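# Place bottles on ledges matching their cap colours

## Task

Put every bottle upright on the wall ledge whose label strip is the same colour as that bottle's cap, with the bottle's entire base resting on the ledge.

## Robot and tools

Robot: two seven-joint arms, left_arm and right_arm, each ending in a two-finger gripper. The fingers point along the gripper's own +z axis and close along its y axis. end_effector_position is the spot between the pads when they are shut, just under 1 cm behind the tips. Closing pushes the tips about 17 mm farther out along +z, mostly while the pads are still more than 70 mm apart.

Frame: all positions and orientations use one scene frame. Its origin lies on the plane z = 0, under the midpoint between the arm bases, which sit 0.70 m above it. +z is up, +x is forward (the way both arms face), and left_arm is on the +y side. Image left and right do not follow arm names. Reported hand positions and orientations can be a few centimetres off, more at long reach.

A row is always 16 plain numbers: left_arm x, y, z (metres), qw, qx, qy, qz (unit quaternion, w first), opening; then the same eight for right_arm. Positions and quaternions are absolute targets in the scene frame, not offsets. Opening runs from -1 (closed) to +1 (fully open, 0.145 m); it is a command level, not a width. Shutting fully takes at least about 0.5 s. Every row must carry both arms; an arm meant to stay still should get its last reported pose and its current opening repeated each time. Sending a 0 opening is a real command, so resend the present one (see "Tool commands") to leave a gripper alone. To keep an orientation, repeat the same quaternion you chose rather than copying a drifted reported one.

execute_actions(actions, cameras): actions is a list of actions; each action is a list of up to 15 rows, one per 1/30 s control step, and a short action keeps its final row until 15 steps pass. An action is rejected for both arms if any target lies more than 0.6 m from that gripper's current position along any of the gripper's own axes; if the first action fails this against the latest reported state, or any action is malformed, the whole call is rejected. An empty list just returns state and images. cameras picks images: omitted, null or ["all"] gives all, [] gives none; unknown names invalidate the call.

move(target, speed, blend, opening_speed, blocking, cameras): target is one 16-number row or a list of up to 15 rows, absolute poses as above, no 0.6 m check. Each gripper travels a straight line from its Hand target, turning the short way; all arms arrive together and a move is cut off at 10 s. speed is in m/s, 0.002 to 1.1, default 0.25 (rotation up to twice that in rad/s), one value or one per target. blend (m) rounds corners between list targets; 0 is default. opening_speed (per second on the -1..1 scale, at least 0.2) ramps the fingers. The first row's openings apply at once; later rows' openings apply after arrival when everything is at rest. blocking=false returns after about 0.5 s while the move continues; a new move replaces it. Paths do not avoid obstacles or the other arm, grippers lag and overshoot more when fast or when the arm is near straight, and faster contact or targets set deeper past contact push harder. The result adds a "move:" line: done, off_target, moving, held or fault, plus limits (paced = pose clipped, held = steps withheld). An arm not named in the ending reached its pose within 3 mm and 2 degrees. Neither done nor off_target tells you about contact.

wait(seconds 0 to 10, cameras): lets time pass with last commands held; a running move keeps going. stop(cameras): brakes a running move; it needs stopping distance. zoom_image(camera, region): camera is cam_high or cam_low; region [x0, y0, x1, y1] in pixels of the latest 896x504 image, at most 504 by 504. read_manual(section): licence texts only. finished_scene(scene): ends scene 1 or 2 irreversibly; the goal must hold without the robot touching anything.

Control details: each step the commanded orientation is limited to 32 degrees from the measured one, and the arm favours position if it cannot meet both. One action may fall short; "Hand target" in each result is where the arm is now being sent, so continue from there. Large wrist turns can swing the elbow.

Results: each gripper's end_effector_position and end_effector_quat_wxyz, Hand target, Tool commands, Joint positions (last entry is measured finger gap in metres), grip_measured (opening on the -1..1 scale), Joint velocities ("within noise" means at rest), Joint torques (drive output including gravity; numbers 3 and 4 wrap at ±28 N m; positive toward increasing joint position). execute_actions results also list sampled positions at some steps. Calibration for cam_high and cam_low is given; cameras may differ slightly per scene.

Grasping: to hold, command an opening well under grip_measured; lower squeezes harder, about 10 N per pad up to roughly 11 cm width. Closing fast can squeeze too hard or pop the fingers open.

Avoid: arms hitting or pressing each other (including one gripper closing on the other's fingers, which the clearance check will not stop), knocking objects out of the work area, dropping items or releasing moving ones, fast impacts and hard pushes. Loose objects may get nudged occasionally. Motor heat rises from carrying loads, outstretched poses or pushing at unreachable targets; MOTOR HOT appears at 85 °C, and at 100 °C an OVER-TEMPERATURE FAULT stops the arm for 30 to 60 s or more, possibly without warning. The simulation keeps running while you think.

Each tool is called by a JSON object that holds its "api" and its "payload", one argument or row to a line.

## Session

{"api": "execute_actions", "payload": {
  "actions": []
}}

Scene clock: 0.00 s.
left_arm: end_effector_position=(+0.3554, +0.1334, +0.3763) grip_measured=+1.00 end_effector_quat_wxyz=(-0.040, -0.585, +0.680, -0.440) | right_arm: end_effector_position=(+0.4020, -0.0846, +0.4120) grip_measured=+1.00 end_effector_quat_wxyz=(+0.172, +0.783, +0.024, +0.598)
Joint positions: left_arm=[0.476 0.652 -0.724 1.144 -0.177 -0.294 0.656 0.145] | right_arm=[0.249 -0.096 -0.415 1.14 -0.092 0.203 -0.635 0.145]
Joint velocities: within noise
Joint torques (N m): no reading
Motor temperatures (°C): left_arm=[23 20 24 22 21 24 21] | right_arm=[21 23 24 21 21 21 22]
Hand target: left_arm +0.3554, +0.1334, +0.3763; -0.040, -0.585, +0.680, -0.440 | right_arm +0.4020, -0.0846, +0.4120; +0.172, +0.783, +0.024, +0.598
Tool commands: left_gripper/opening=+1.0 right_gripper/opening=+1.0

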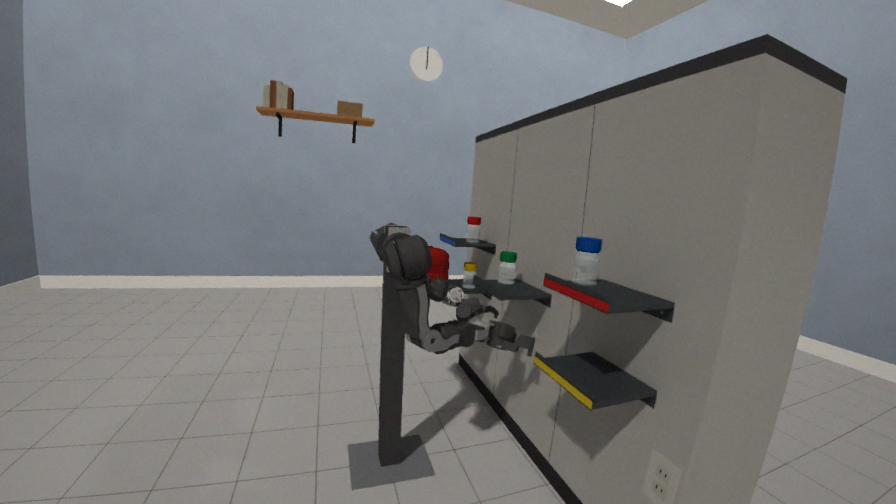

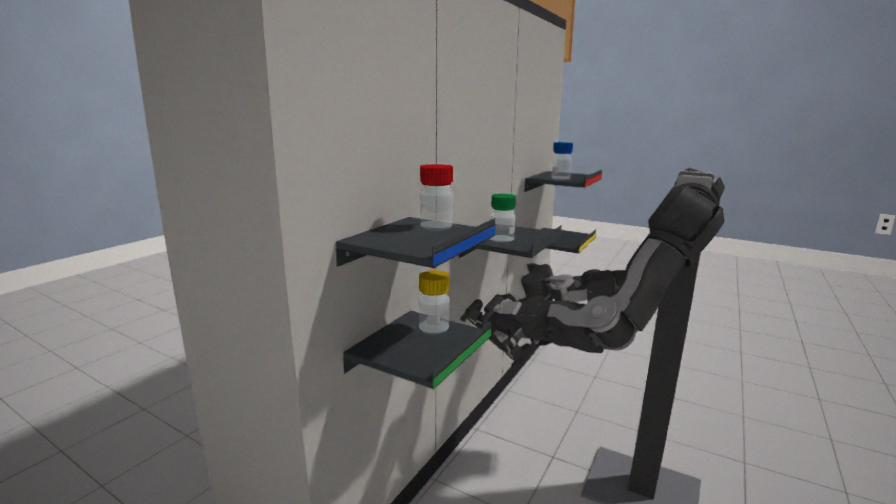

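{"api": "zoom_image", "payload": {
  "camera": "cam_high",
  "region": [360, 200, 680, 420]
}}

{"api": "zoom_image", "payload": {
  "camera": "cam_low",
  "region": [320, 120, 640, 400]
}}

Scaled by 1.575 from the camera's 896x504 image, which has a finer 1280x720 frame.

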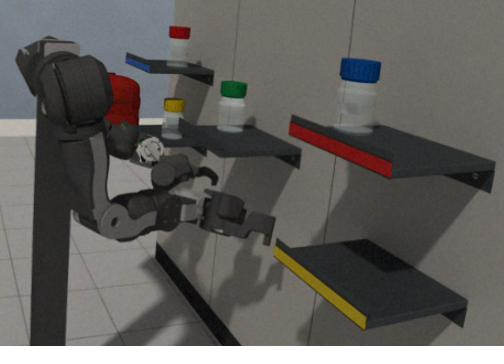

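Scaled by 1.575 from the camera's 896x504 image, which has a finer 1280x720 frame.

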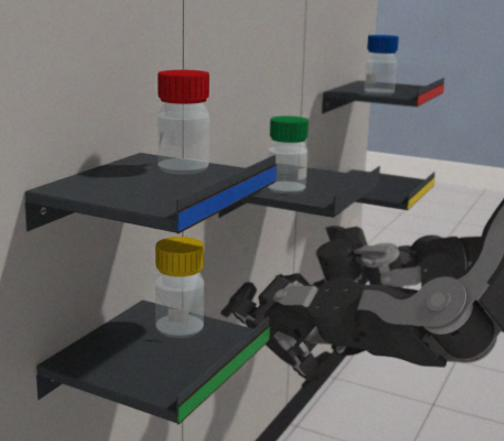

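{"api": "zoom_image", "payload": {
  "camera": "cam_high",
  "region": [430, 200, 570, 320]
}}

{"api": "zoom_image", "payload": {
  "camera": "cam_low",
  "region": [440, 130, 620, 280]
}}

{"api": "zoom_image", "payload": {
  "camera": "cam_high",
  "region": [520, 220, 690, 420]
}}

{"api": "zoom_image", "payload": {
  "camera": "cam_low",
  "region": [320, 150, 520, 400]
}}

Scaled by 3.600 from the camera's 896x504 image, which has a finer 1280x720 frame.

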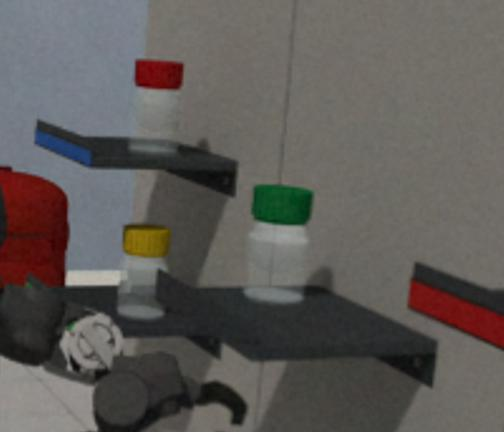

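Scaled by 2.800 from the camera's 896x504 image, which has a finer 1280x720 frame.

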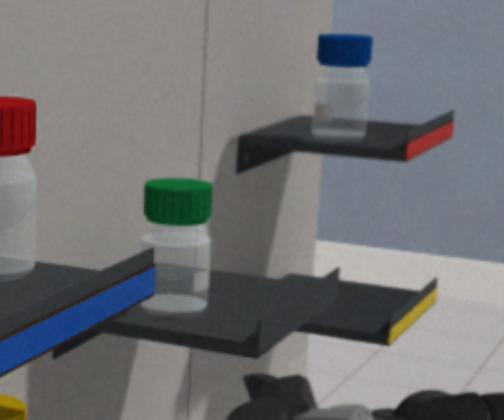

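Scaled by 2.520 from the camera's 896x504 image, which has a finer 1280x720 frame.

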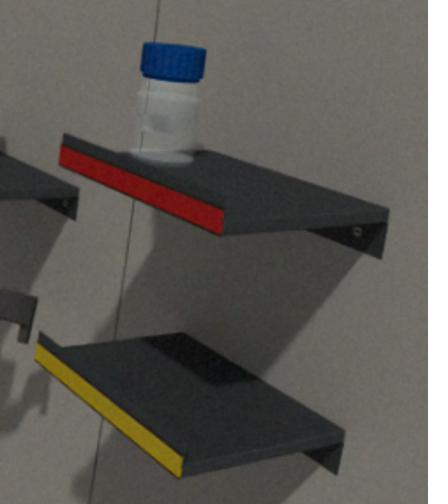

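Scaled by 2.016 from the camera's 896x504 image, which has a finer 1280x720 frame.

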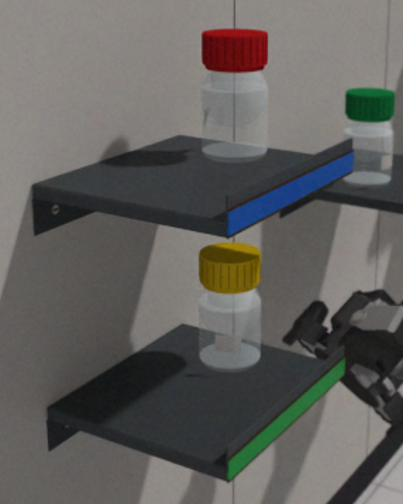

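{"api": "move", "payload": {
  "target": [
    [0.23,0.2,0.40,-0.0923,0.701,0.0923,0.701,1,0.23,-0.22,0.42,0,0.7071,0,0.7071,1],
    [0.20,0.273,0.54,-0.0923,0.701,0.0923,0.701,1,0.20,-0.25,0.50,0,0.7071,0,0.7071,1]
  ],
  "blend": [0.03,0]
}}

Scene clock: 229.13 s.
left_arm: end_effector_position=(+0.1999, +0.2739, +0.5413) grip_measured=+1.00 end_effector_quat_wxyz=(-0.095, +0.699, +0.093, +0.703) | right_arm: end_effector_position=(+0.1998, -0.2498, +0.4991) grip_measured=+1.00 end_effector_quat_wxyz=(+0.000, +0.708, +0.001, +0.706)
Joint positions: left_arm=[-0.937 0.274 0.371 2.293 0.46 -0.149 -0.183 0.145] | right_arm=[-1.046 0.816 0.09 2.072 0.563 -0.593 -0.366 0.145]
Joint velocities: within noise
Joint torques (N m): left_arm=[-1.7 2.04 0.44 4.82 0.1 -0.53 0.16] | right_arm=[-0.88 2.49 2.22 3.28 -0.02 -0.5 0]
Motor temperatures (°C): left_arm=[27 21 25 23 22 24 21] | right_arm=[23 23 23 23 21 20 21]
Hand target: left_arm +0.2000, +0.2730, +0.5400; -0.092, +0.701, +0.092, +0.701 | right_arm +0.2000, -0.2501, +0.5000; +0.000, +0.707, +0.000, +0.707
Off the commanded pose: left_arm 0.002 m, 0 deg | right_arm 0.001 m, 0 deg.
move: done

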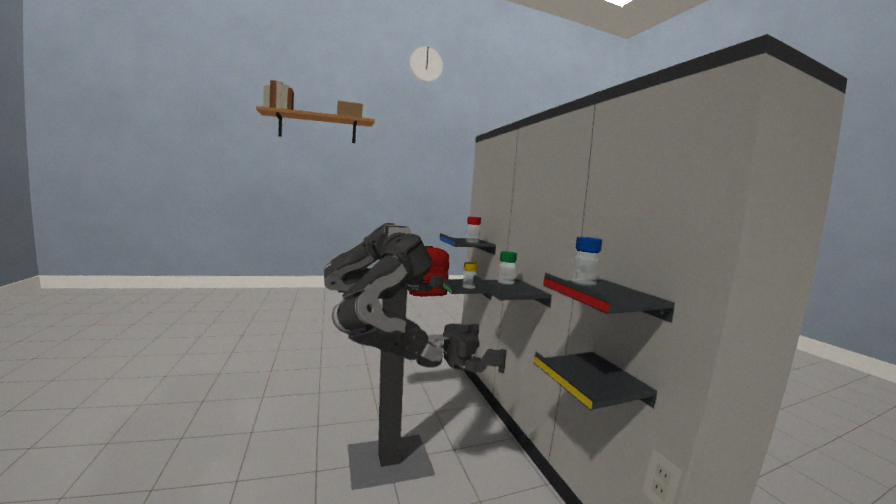

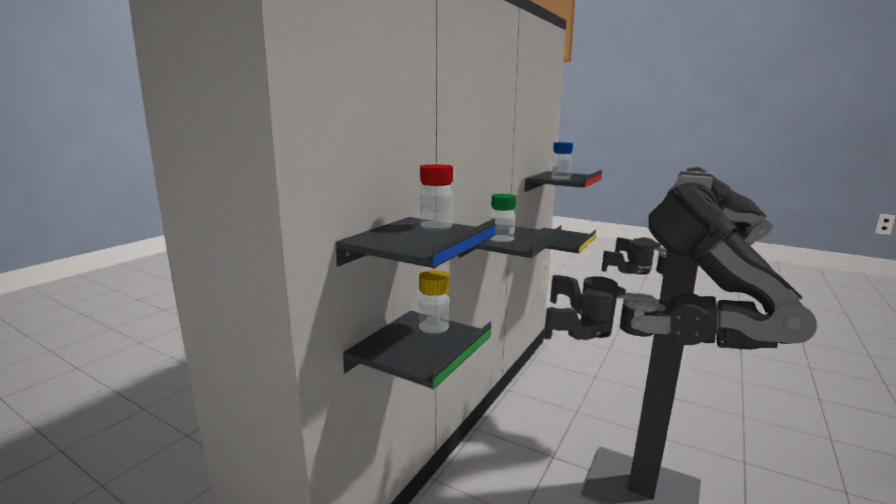

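{"api": "zoom_image", "payload": {
  "camera": "cam_low",
  "region": [400, 250, 660, 380]
}}

{"api": "zoom_image", "payload": {
  "camera": "cam_high",
  "region": [380, 250, 620, 420]
}}

Scaled by 1.938 from the camera's 896x504 image, which has a finer 1280x720 frame.

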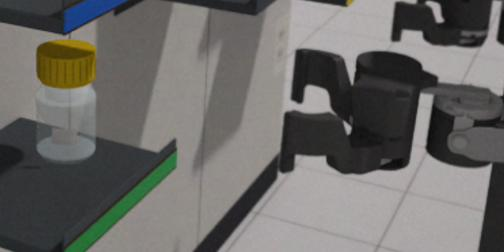

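Scaled by 2.100 from the camera's 896x504 image, which has a finer 1280x720 frame.

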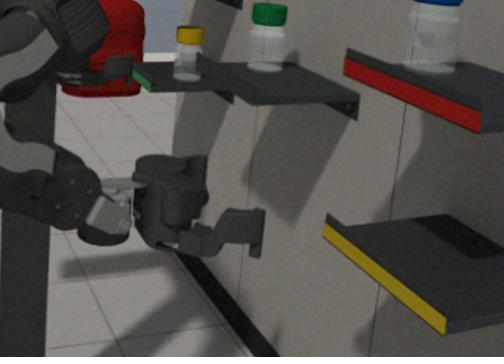

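{"api": "move", "payload": {
  "target": [0.31,0.3,0.54,-0.0923,0.701,0.0923,0.701,1,0.20,-0.25,0.50,0,0.7071,0,0.7071,1]
}}

{"api": "zoom_image", "payload": {
  "camera": "cam_low",
  "region": [380, 230, 580, 380]
}}

{"api": "zoom_image", "payload": {
  "camera": "cam_high",
  "region": [400, 220, 560, 320]
}}

Scene clock: 257.97 s.
left_arm: end_effector_position=(+0.3100, +0.2998, +0.5430) grip_measured=+1.00 end_effector_quat_wxyz=(-0.092, +0.698, +0.091, +0.704) | right_arm: end_effector_position=(+0.1998, -0.2498, +0.4991) grip_measured=+1.00 end_effector_quat_wxyz=(+0.000, +0.708, +0.001, +0.706)
Joint positions: left_arm=[-0.318 0.467 0.245 1.97 0.516 0.137 -0.235 0.145] | right_arm=[-1.046 0.816 0.09 2.072 0.563 -0.593 -0.366 0.145]
Joint velocities: within noise
Joint torques (N m): left_arm=[2.68 3.15 0.85 3.82 0.05 -0.53 0.06] | right_arm=[-0.78 2.52 2.26 3.25 0 -0.51 0.03]
Motor temperatures (°C): left_arm=[25 21 24 24 21 24 21] | right_arm=[22 23 23 22 20 21 21]
Hand target: left_arm +0.3100, +0.3000, +0.5400; -0.092, +0.701, +0.092, +0.701 | right_arm +0.2000, -0.2501, +0.5000; +0.000, +0.707, +0.000, +0.707
Off the commanded pose: left_arm 0.003 m, 1 deg | right_arm 0.001 m, 0 deg.
move: done

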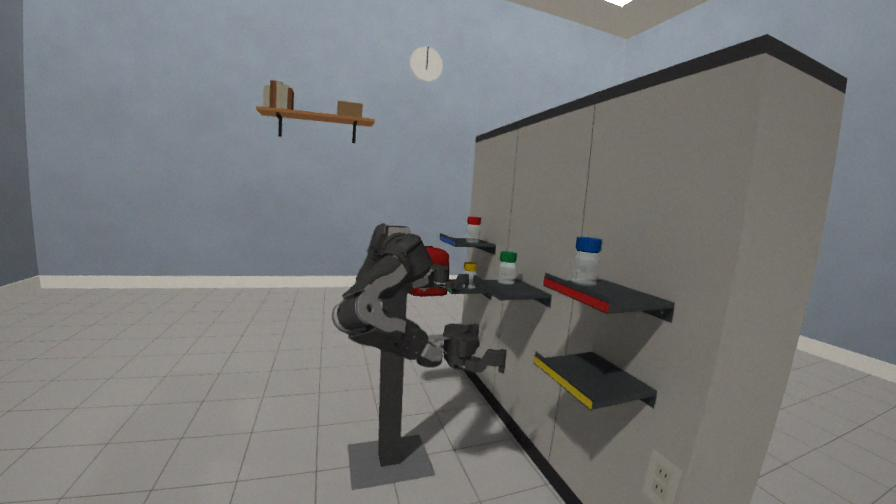

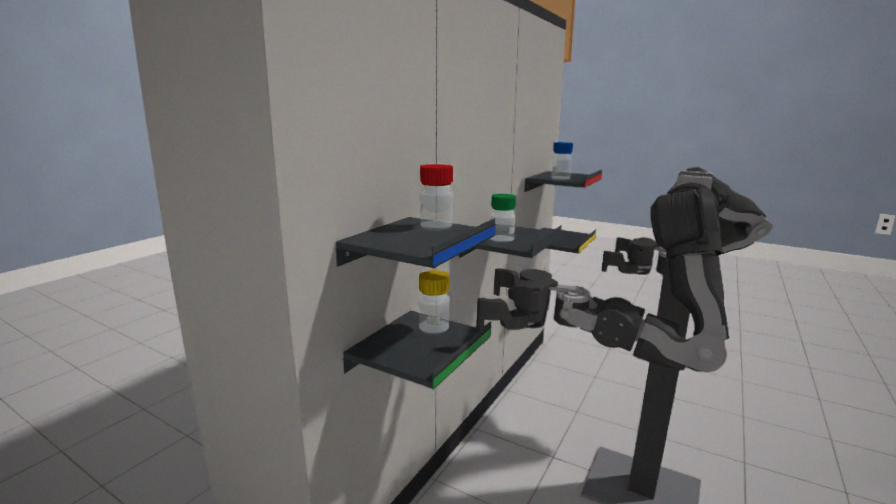

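Scaled by 2.520 from the camera's 896x504 image, which has a finer 1280x720 frame.

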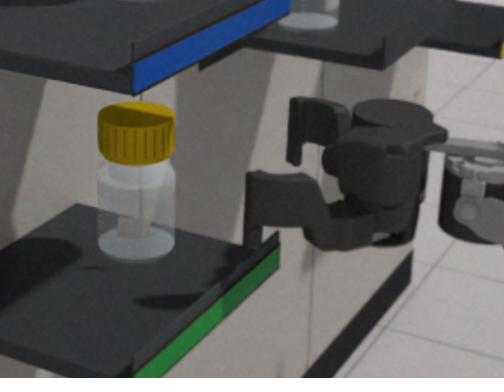

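Scaled by 3.150 from the camera's 896x504 image, which has a finer 1280x720 frame.

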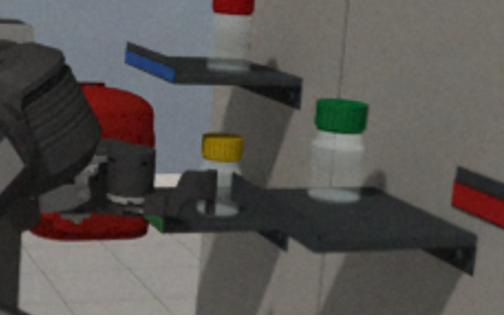

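{"api": "move", "payload": {
  "target": [0.408,0.328,0.535,-0.0923,0.701,0.0923,0.701,1,0.20,-0.25,0.50,0,0.7071,0,0.7071,1],
  "speed": 0.12
}}

{"api": "zoom_image", "payload": {
  "camera": "cam_low",
  "region": [380, 230, 580, 380]
}}

{"api": "zoom_image", "payload": {
  "camera": "cam_high",
  "region": [400, 220, 560, 320]
}}

Scene clock: 270.03 s.
left_arm: end_effector_position=(+0.4083, +0.3285, +0.5378) grip_measured=+1.00 end_effector_quat_wxyz=(-0.093, +0.698, +0.096, +0.703) | right_arm: end_effector_position=(+0.1998, -0.2498, +0.4991) grip_measured=+1.00 end_effector_quat_wxyz=(+0.000, +0.708, +0.001, +0.706)
Joint positions: left_arm=[0.199 0.52 0.056 1.458 0.505 0.12 -0.163 0.145] | right_arm=[-1.046 0.816 0.09 2.072 0.563 -0.593 -0.366 0.145]
Joint velocities: within noise
Joint torques (N m): left_arm=[5.71 4.68 0.84 4 0.01 -0.7 0.23] | right_arm=[-0.86 2.57 2.3 3.38 0 -0.5 0.02]
Motor temperatures (°C): left_arm=[25 21 24 24 21 24 21] | right_arm=[22 23 23 22 20 21 21]
Hand target: left_arm +0.4080, +0.3280, +0.5350; -0.092, +0.701, +0.092, +0.701 | right_arm +0.2000, -0.2501, +0.5000; +0.000, +0.707, +0.000, +0.707
Off the commanded pose: left_arm 0.003 m, 1 deg | right_arm 0.001 m, 0 deg.
move: done

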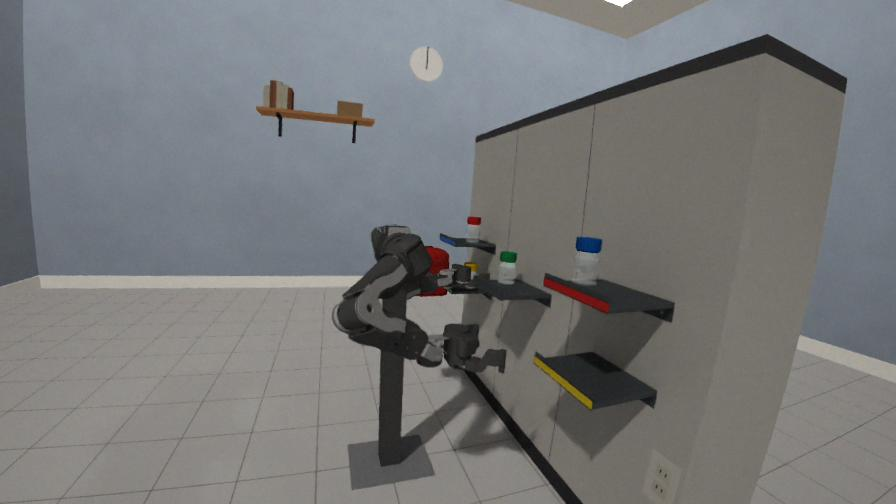

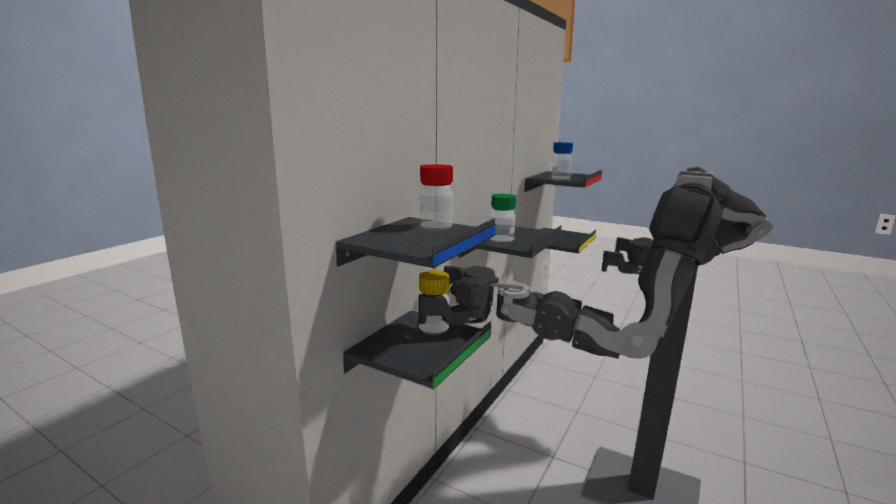

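Scaled by 2.520 from the camera's 896x504 image, which has a finer 1280x720 frame.

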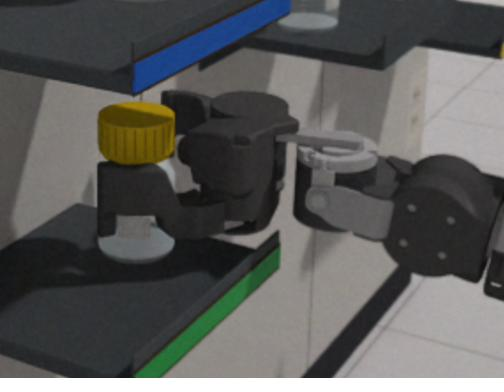

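Scaled by 3.150 from the camera's 896x504 image, which has a finer 1280x720 frame.

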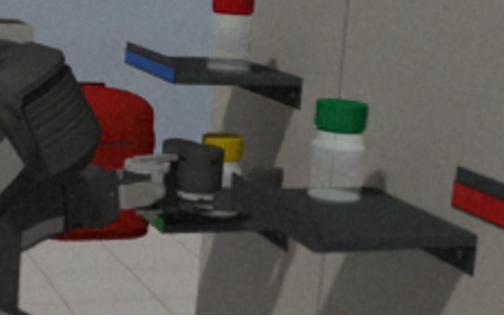

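{"api": "move", "payload": {
  "target": [0.408,0.328,0.535,-0.0923,0.701,0.0923,0.701,-0.6,0.20,-0.25,0.50,0,0.7071,0,0.7071,1],
  "opening_speed": 1.2
}}

{"api": "zoom_image", "payload": {
  "camera": "cam_low",
  "region": [380, 230, 580, 380]
}}

Scene clock: 283.33 s.
left_arm: end_effector_position=(+0.4080, +0.3290, +0.5375) grip_measured=-0.53 end_effector_quat_wxyz=(-0.094, +0.699, +0.095, +0.703) | right_arm: end_effector_position=(+0.1998, -0.2498, +0.4991) grip_measured=+1.00 end_effector_quat_wxyz=(+0.000, +0.708, +0.001, +0.706)
Joint positions: left_arm=[0.197 0.523 0.055 1.457 0.504 0.118 -0.163 0.035] | right_arm=[-1.046 0.816 0.09 2.072 0.563 -0.593 -0.366 0.145]
Joint velocities: within noise
Joint torques (N m): left_arm=[6.03 4.36 0.88 4.18 0.06 -0.68 0.23] | right_arm=[-0.8 2.47 2.29 3.28 0 -0.5 0.04]
Motor temperatures (°C): left_arm=[26 22 24 23 21 24 21] | right_arm=[22 23 23 22 20 21 21]
Hand target: left_arm +0.4080, +0.3280, +0.5350; -0.092, +0.701, +0.092, +0.701 | right_arm +0.2000, -0.2501, +0.5000; +0.000, +0.707, +0.000, +0.707
Off the commanded pose: left_arm 0.003 m, 0 deg | right_arm 0.001 m, 0 deg.
move: done

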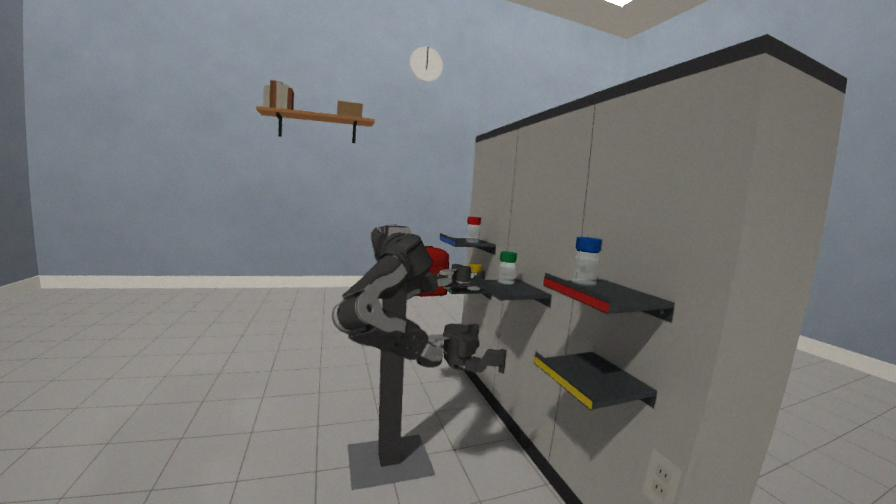

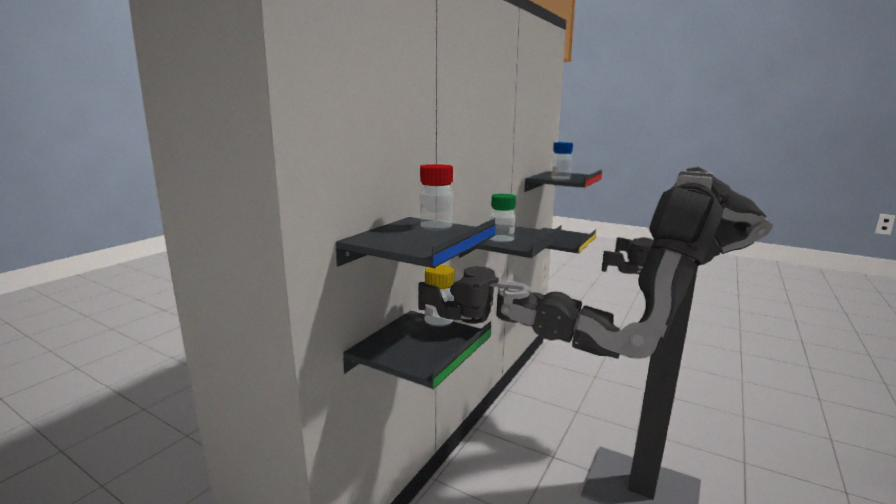

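Scaled by 2.520 from the camera's 896x504 image, which has a finer 1280x720 frame.

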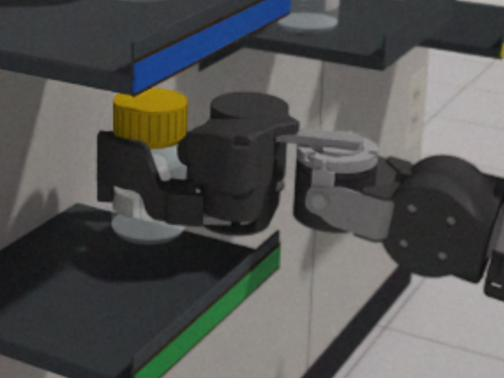

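{"api": "zoom_image", "payload": {
  "camera": "cam_high",
  "region": [440, 240, 520, 310]
}}

{"api": "zoom_image", "payload": {
  "camera": "cam_low",
  "region": [400, 250, 500, 350]
}}

Scaled by 6.300 from the camera's 896x504 image, which has a finer 1280x720 frame.

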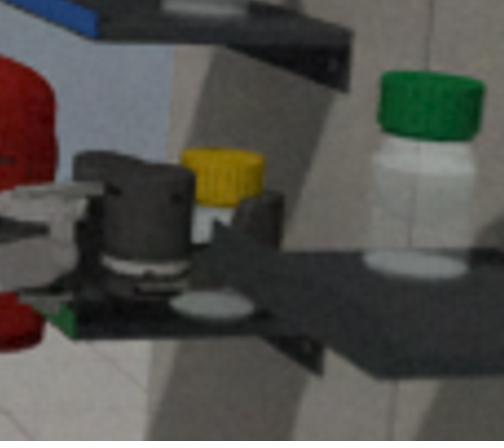

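Scaled by 5.040 from the camera's 896x504 image, which has a finer 1280x720 frame.

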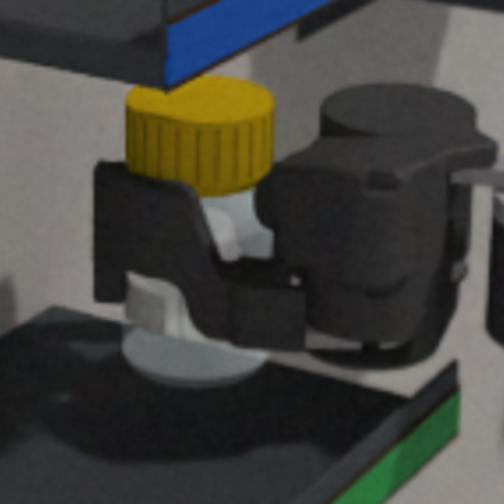

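{"api": "move", "payload": {
  "target": [
    [0.408,0.328,0.535,-0.0923,0.701,0.0923,0.701,-0.9,0.20,-0.25,0.50,0,0.7071,0,0.7071,1],
    [0.408,0.328,0.555,-0.0923,0.701,0.0923,0.701,-0.9,0.20,-0.25,0.50,0,0.7071,0,0.7071,1]
  ],
  "speed": 0.06
}}

{"api": "zoom_image", "payload": {
  "camera": "cam_low",
  "region": [400, 250, 500, 350]
}}

{"api": "zoom_image", "payload": {
  "camera": "cam_high",
  "region": [440, 240, 520, 310]
}}

Scene clock: 396.47 s.
left_arm: end_effector_position=(+0.4080, +0.3268, +0.5502) grip_measured=-0.53 end_effector_quat_wxyz=(-0.090, +0.706, +0.091, +0.696) | right_arm: end_effector_position=(+0.1998, -0.2498, +0.4991) grip_measured=+1.00 end_effector_quat_wxyz=(+0.000, +0.708, +0.001, +0.706)
Joint positions: left_arm=[0.207 0.534 0.071 1.512 0.516 0.207 -0.165 0.035] | right_arm=[-1.046 0.816 0.09 2.072 0.563 -0.593 -0.366 0.145]
Joint velocities: within noise
Joint torques (N m): left_arm=[7.4 4.65 2.15 5.89 0.01 -0.8 0.02] | right_arm=[-0.8 2.31 2.22 3.29 -0.01 -0.49 0.03]
Motor temperatures (°C): left_arm=[26 23 23 24 21 25 21] | right_arm=[21 23 23 22 20 21 21]
Hand target: left_arm +0.4080, +0.3280, +0.5550; -0.092, +0.701, +0.092, +0.701 | right_arm +0.2000, -0.2501, +0.5000; +0.000, +0.707, +0.000, +0.707
Off the commanded pose: left_arm 0.005 m, 1 deg | right_arm 0.001 m, 0 deg.
move: off_target (left_arm)

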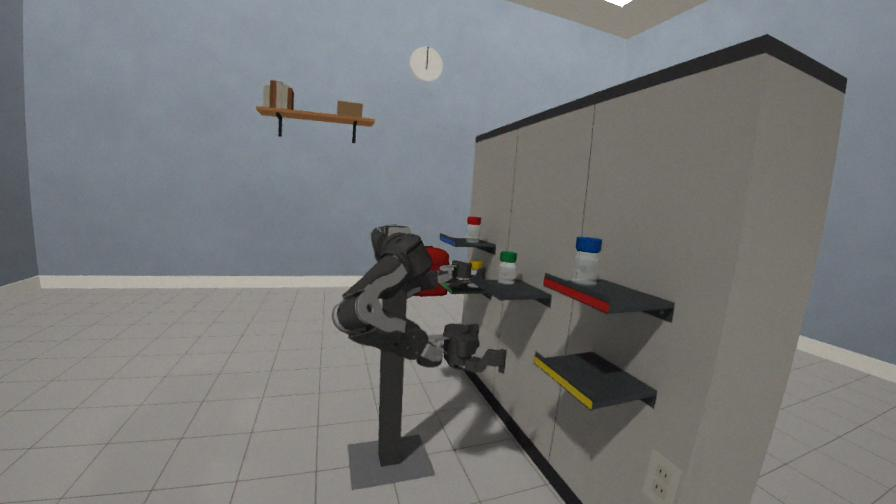

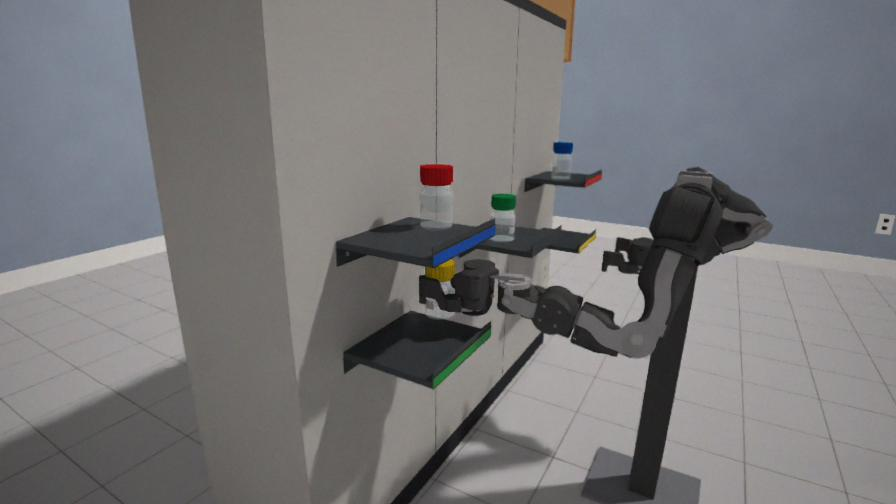

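Scaled by 5.040 from the camera's 896x504 image, which has a finer 1280x720 frame.

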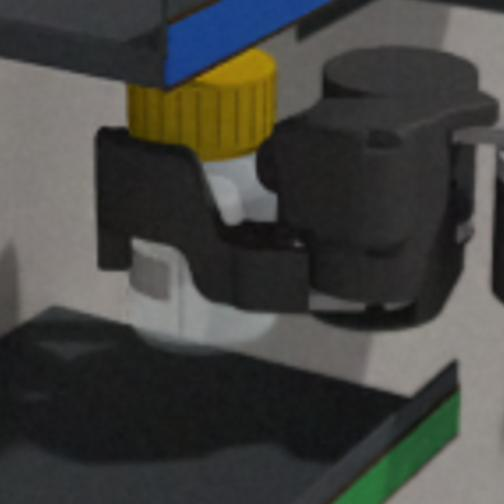

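Scaled by 6.300 from the camera's 896x504 image, which has a finer 1280x720 frame.

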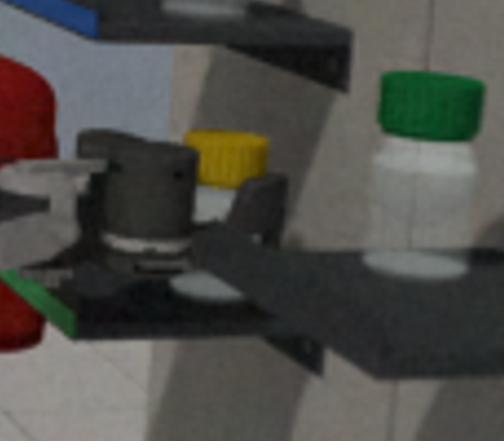

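{"api": "move", "payload": {
  "target": [
    [0.408,0.328,0.572,-0.0923,0.701,0.0923,0.701,-0.9,0.20,-0.25,0.50,0,0.7071,0,0.7071,1],
    [0.215,0.276,0.572,-0.0923,0.701,0.0923,0.701,-0.9,0.20,-0.25,0.50,0,0.7071,0,0.7071,1],
    [0.21,-0.05,0.69,0,0.7071,0,0.7071,-0.9,0.20,-0.25,0.50,0,0.7071,0,0.7071,1]
  ],
  "speed": [0.06,0.15,0.2],
  "blend": [0.005,0.03,0]
}}

{"api": "zoom_image", "payload": {
  "camera": "cam_low",
  "region": [440, 170, 640, 320]
}}

{"api": "zoom_image", "payload": {
  "camera": "cam_high",
  "region": [400, 220, 560, 320]
}}

Scene clock: 436.40 s.
left_arm: end_effector_position=(+0.2135, +0.0918, +0.6426) grip_measured=-0.53 end_effector_quat_wxyz=(-0.082, +0.599, +0.076, +0.793) | right_arm: end_effector_position=(+0.1998, -0.2498, +0.4991) grip_measured=+1.00 end_effector_quat_wxyz=(+0.000, +0.708, +0.001, +0.706)
Joint positions: left_arm=[-0.632 -0.127 -0.709 2.436 -0.649 0.126 -0.547 0.035] | right_arm=[-1.046 0.816 0.09 2.072 0.563 -0.593 -0.366 0.145]
Joint velocities: within noise
Joint torques (N m): left_arm=[-0.46 -2.15 -4.3 3.48 -0.4 -0.7 -0.02] | right_arm=[-0.91 2.39 2.25 3.28 -0.03 -0.5 0.01]
Motor temperatures (°C): left_arm=[27 23 24 25 21 26 21] | right_arm=[21 23 23 22 20 21 21]
Hand target: left_arm +0.2128, +0.0886, +0.6435; -0.078, +0.598, +0.076, +0.794 | right_arm +0.2000, -0.2501, +0.5000; +0.000, +0.707, +0.000, +0.707
Off the commanded pose: left_arm 0.150 m, 20 deg | right_arm 0.001 m, 0 deg.
joint read past its limit (left arm) — joint 4 (elbow), upper limit, where the elbow is as bent as it goes.
move: held (left_arm; a check stopped the path); path passed 2 of 3 targets; limits=held
pose unreachable (left arm): on one or more control steps of this call, first in action 0 (counted from 0), this arm could not follow its commanded pose, so it was not sent that pose on those steps. It may still have moved: this result reports where it is.
cause: moving toward the commanded pose would bring two parts of the arm too close to each other (its base and another part of the arm, with joints 1 (shoulder pitch) to 7 (wrist yaw) between them).

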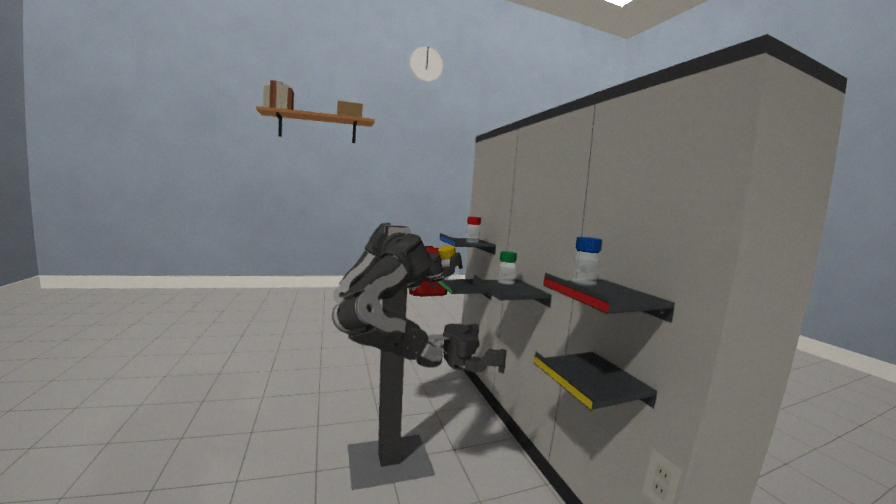

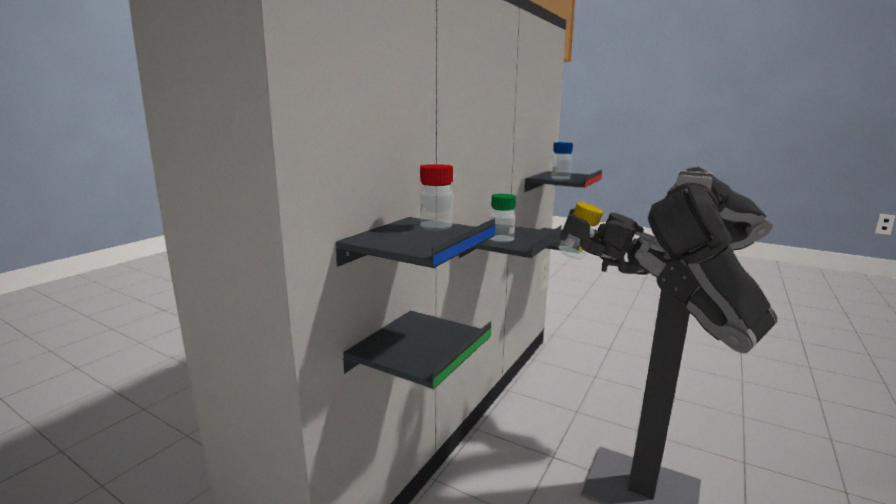

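Scaled by 2.520 from the camera's 896x504 image, which has a finer 1280x720 frame.

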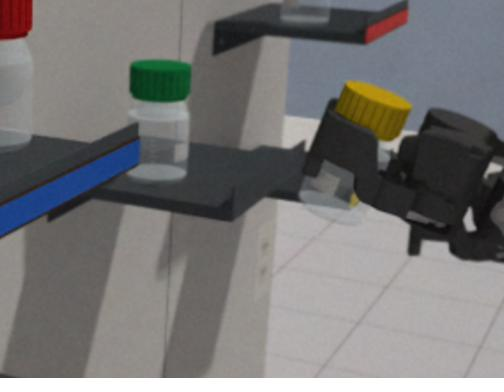

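Scaled by 3.150 from the camera's 896x504 image, which has a finer 1280x720 frame.

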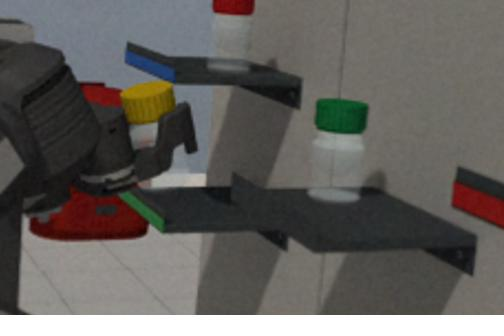

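{"api": "move", "payload": {
  "target": [
    [0.26,0.15,0.68,0,0.7071,0,0.7071,-0.9,0.20,-0.25,0.50,0,0.7071,0,0.7071,1],
    [0.29,-0.05,0.69,0,0.7071,0,0.7071,-0.9,0.20,-0.25,0.50,0,0.7071,0,0.7071,1]
  ],
  "speed": [0.12,0.15],
  "blend": [0.02,0]
}}

{"api": "zoom_image", "payload": {
  "camera": "cam_low",
  "region": [440, 170, 640, 320]
}}

{"api": "zoom_image", "payload": {
  "camera": "cam_high",
  "region": [400, 220, 560, 320]
}}

Scene clock: 451.87 s.
left_arm: end_effector_position=(+0.2898, -0.0513, +0.6890) grip_measured=-0.53 end_effector_quat_wxyz=(+0.023, +0.690, -0.023, +0.723) | right_arm: end_effector_position=(+0.1998, -0.2498, +0.4991) grip_measured=+1.00 end_effector_quat_wxyz=(+0.000, +0.708, +0.001, +0.706)
Joint positions: left_arm=[0.731 -0.165 -1.124 2.017 0.777 0.747 -1.576 0.035] | right_arm=[-1.046 0.816 0.09 2.072 0.563 -0.593 -0.366 0.145]
Joint velocities: within noise
Joint torques (N m): left_arm=[6.37 -2.68 1.44 2.71 -0.4 -0.15 -0.06] | right_arm=[-0.78 2.52 2.15 3.29 0.01 -0.49 0.02]
Motor temperatures (°C): left_arm=[26 23 25 24 22 25 21] | right_arm=[21 23 23 22 20 21 21]
Hand target: left_arm +0.2902, -0.0497, +0.6897; +0.020, +0.688, -0.020, +0.725 | right_arm +0.2000, -0.2501, +0.5000; +0.000, +0.707, +0.000, +0.707
Off the commanded pose: left_arm 0.002 m, 5 deg | right_arm 0.001 m, 0 deg.
joint read past its limit (left arm) — joint 2 (shoulder roll), lower limit.
joint sent to its limit (left arm) — joint 2 (shoulder roll), lower limit; joint 7 (wrist yaw), lower limit. The joint targets are off in orientation, not in position.
move: off_target (left_arm)

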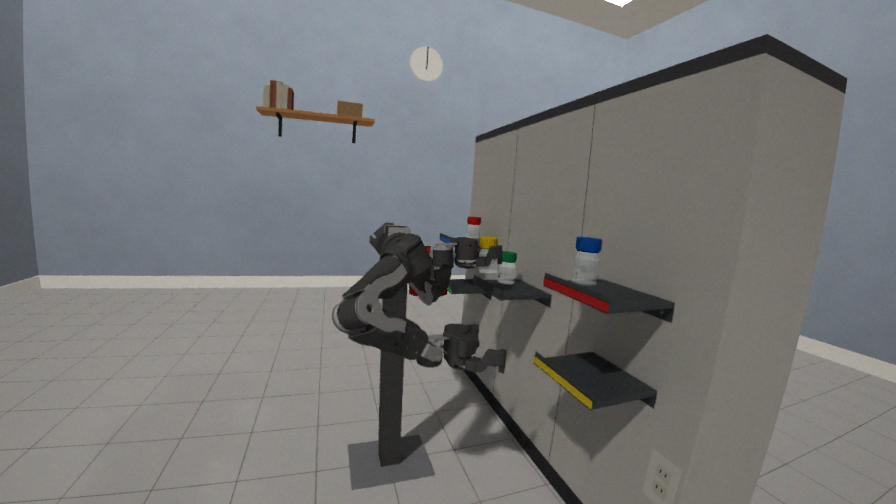

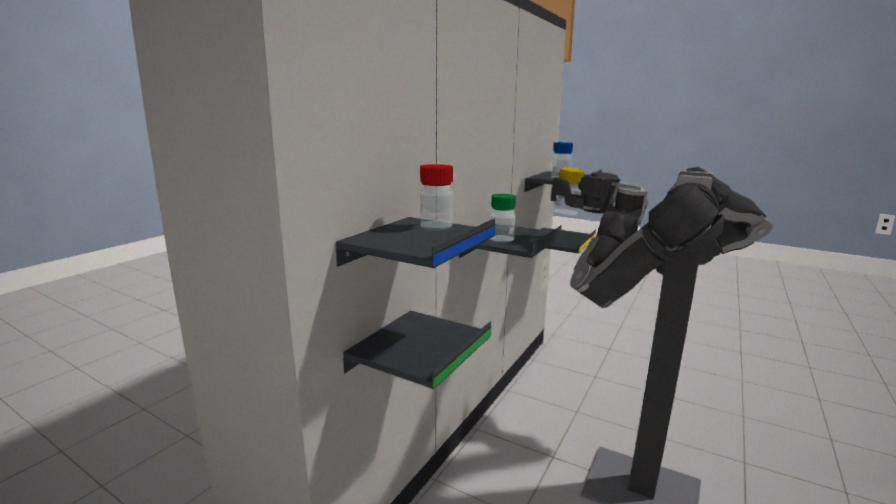

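Scaled by 2.520 from the camera's 896x504 image, which has a finer 1280x720 frame.

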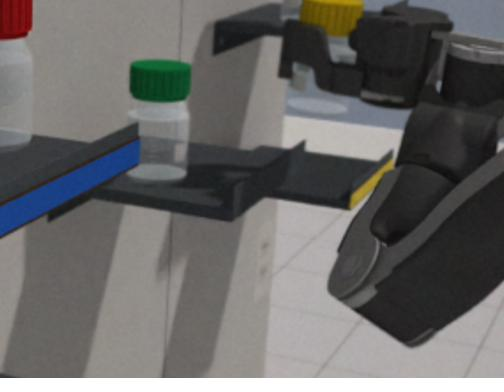

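Scaled by 3.150 from the camera's 896x504 image, which has a finer 1280x720 frame.

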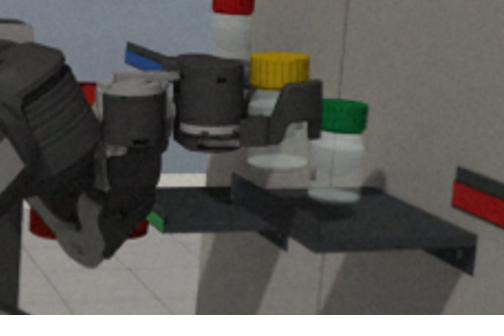

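{"api": "move", "payload": {
  "target": [0.408,-0.053,0.68,0.0308,0.7064,-0.0308,0.7064,-0.9,0.20,-0.25,0.50,0,0.7071,0,0.7071,1],
  "speed": 0.12
}}

{"api": "zoom_image", "payload": {
  "camera": "cam_low",
  "region": [440, 150, 600, 270]
}}

{"api": "zoom_image", "payload": {
  "camera": "cam_high",
  "region": [440, 220, 560, 310]
}}

Scene clock: 467.03 s.
left_arm: end_effector_position=(+0.4080, -0.0522, +0.6770) grip_measured=-0.53 end_effector_quat_wxyz=(+0.028, +0.710, -0.031, +0.703) | right_arm: end_effector_position=(+0.1998, -0.2498, +0.4991) grip_measured=+1.00 end_effector_quat_wxyz=(+0.000, +0.708, +0.001, +0.706)
Joint positions: left_arm=[0.99 -0.056 -0.985 1.546 0.891 0.502 -1.162 0.035] | right_arm=[-1.046 0.816 0.09 2.072 0.563 -0.593 -0.366 0.145]
Joint velocities: within noise
Joint torques (N m): left_arm=[10.17 -1.99 2.1 3.33 -0.43 -0.51 0.23] | right_arm=[-1.07 2.49 2.35 3.33 0 -0.49 0]
Motor temperatures (°C): left_arm=[27 23 24 24 22 25 21] | right_arm=[21 23 23 22 20 21 21]
Hand target: left_arm +0.4080, -0.0530, +0.6799; +0.031, +0.707, -0.031, +0.706 | right_arm +0.2000, -0.2501, +0.5000; +0.000, +0.707, +0.000, +0.707
Off the commanded pose: left_arm 0.003 m, 1 deg | right_arm 0.001 m, 0 deg.
move: done

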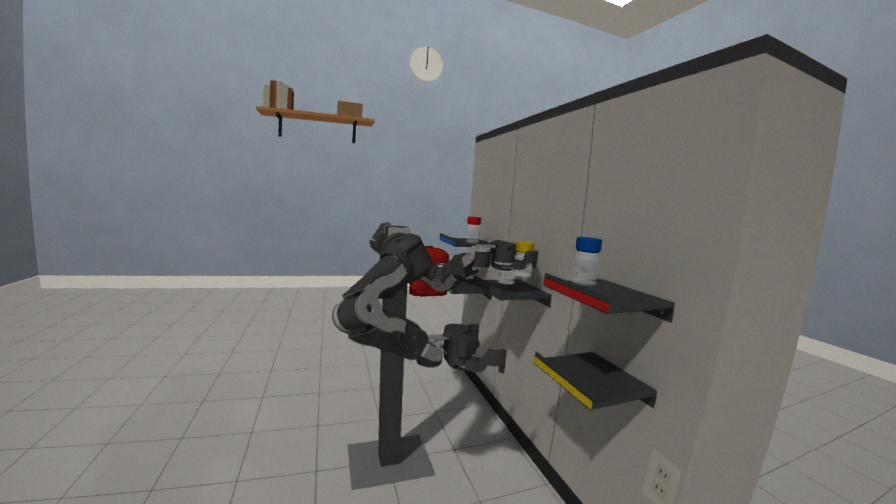

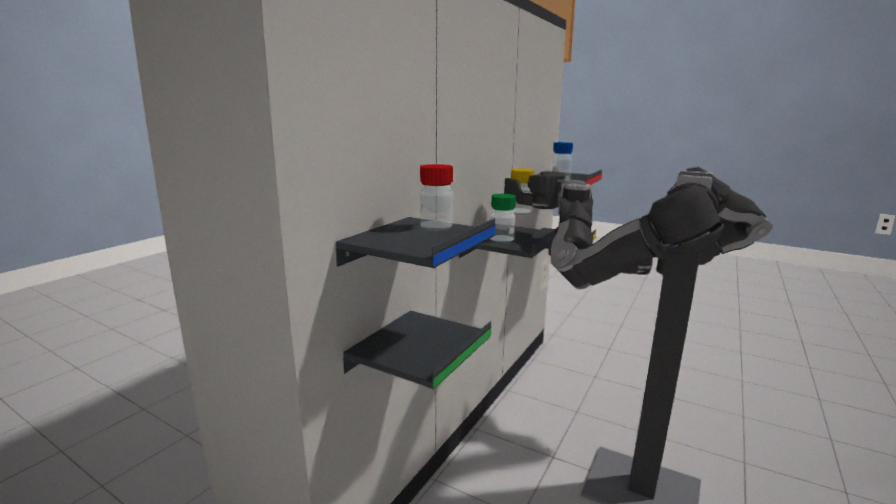

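Scaled by 3.150 from the camera's 896x504 image, which has a finer 1280x720 frame.

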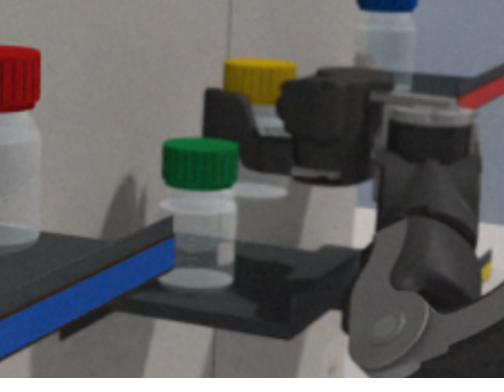

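Scaled by 4.200 from the camera's 896x504 image, which has a finer 1280x720 frame.

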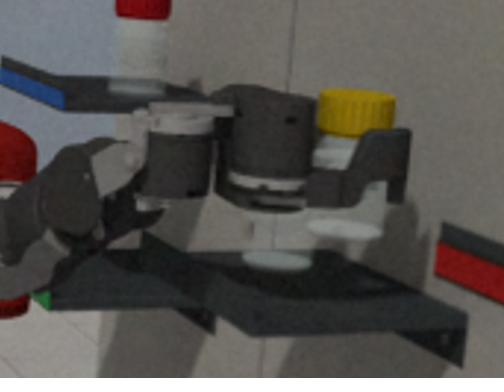

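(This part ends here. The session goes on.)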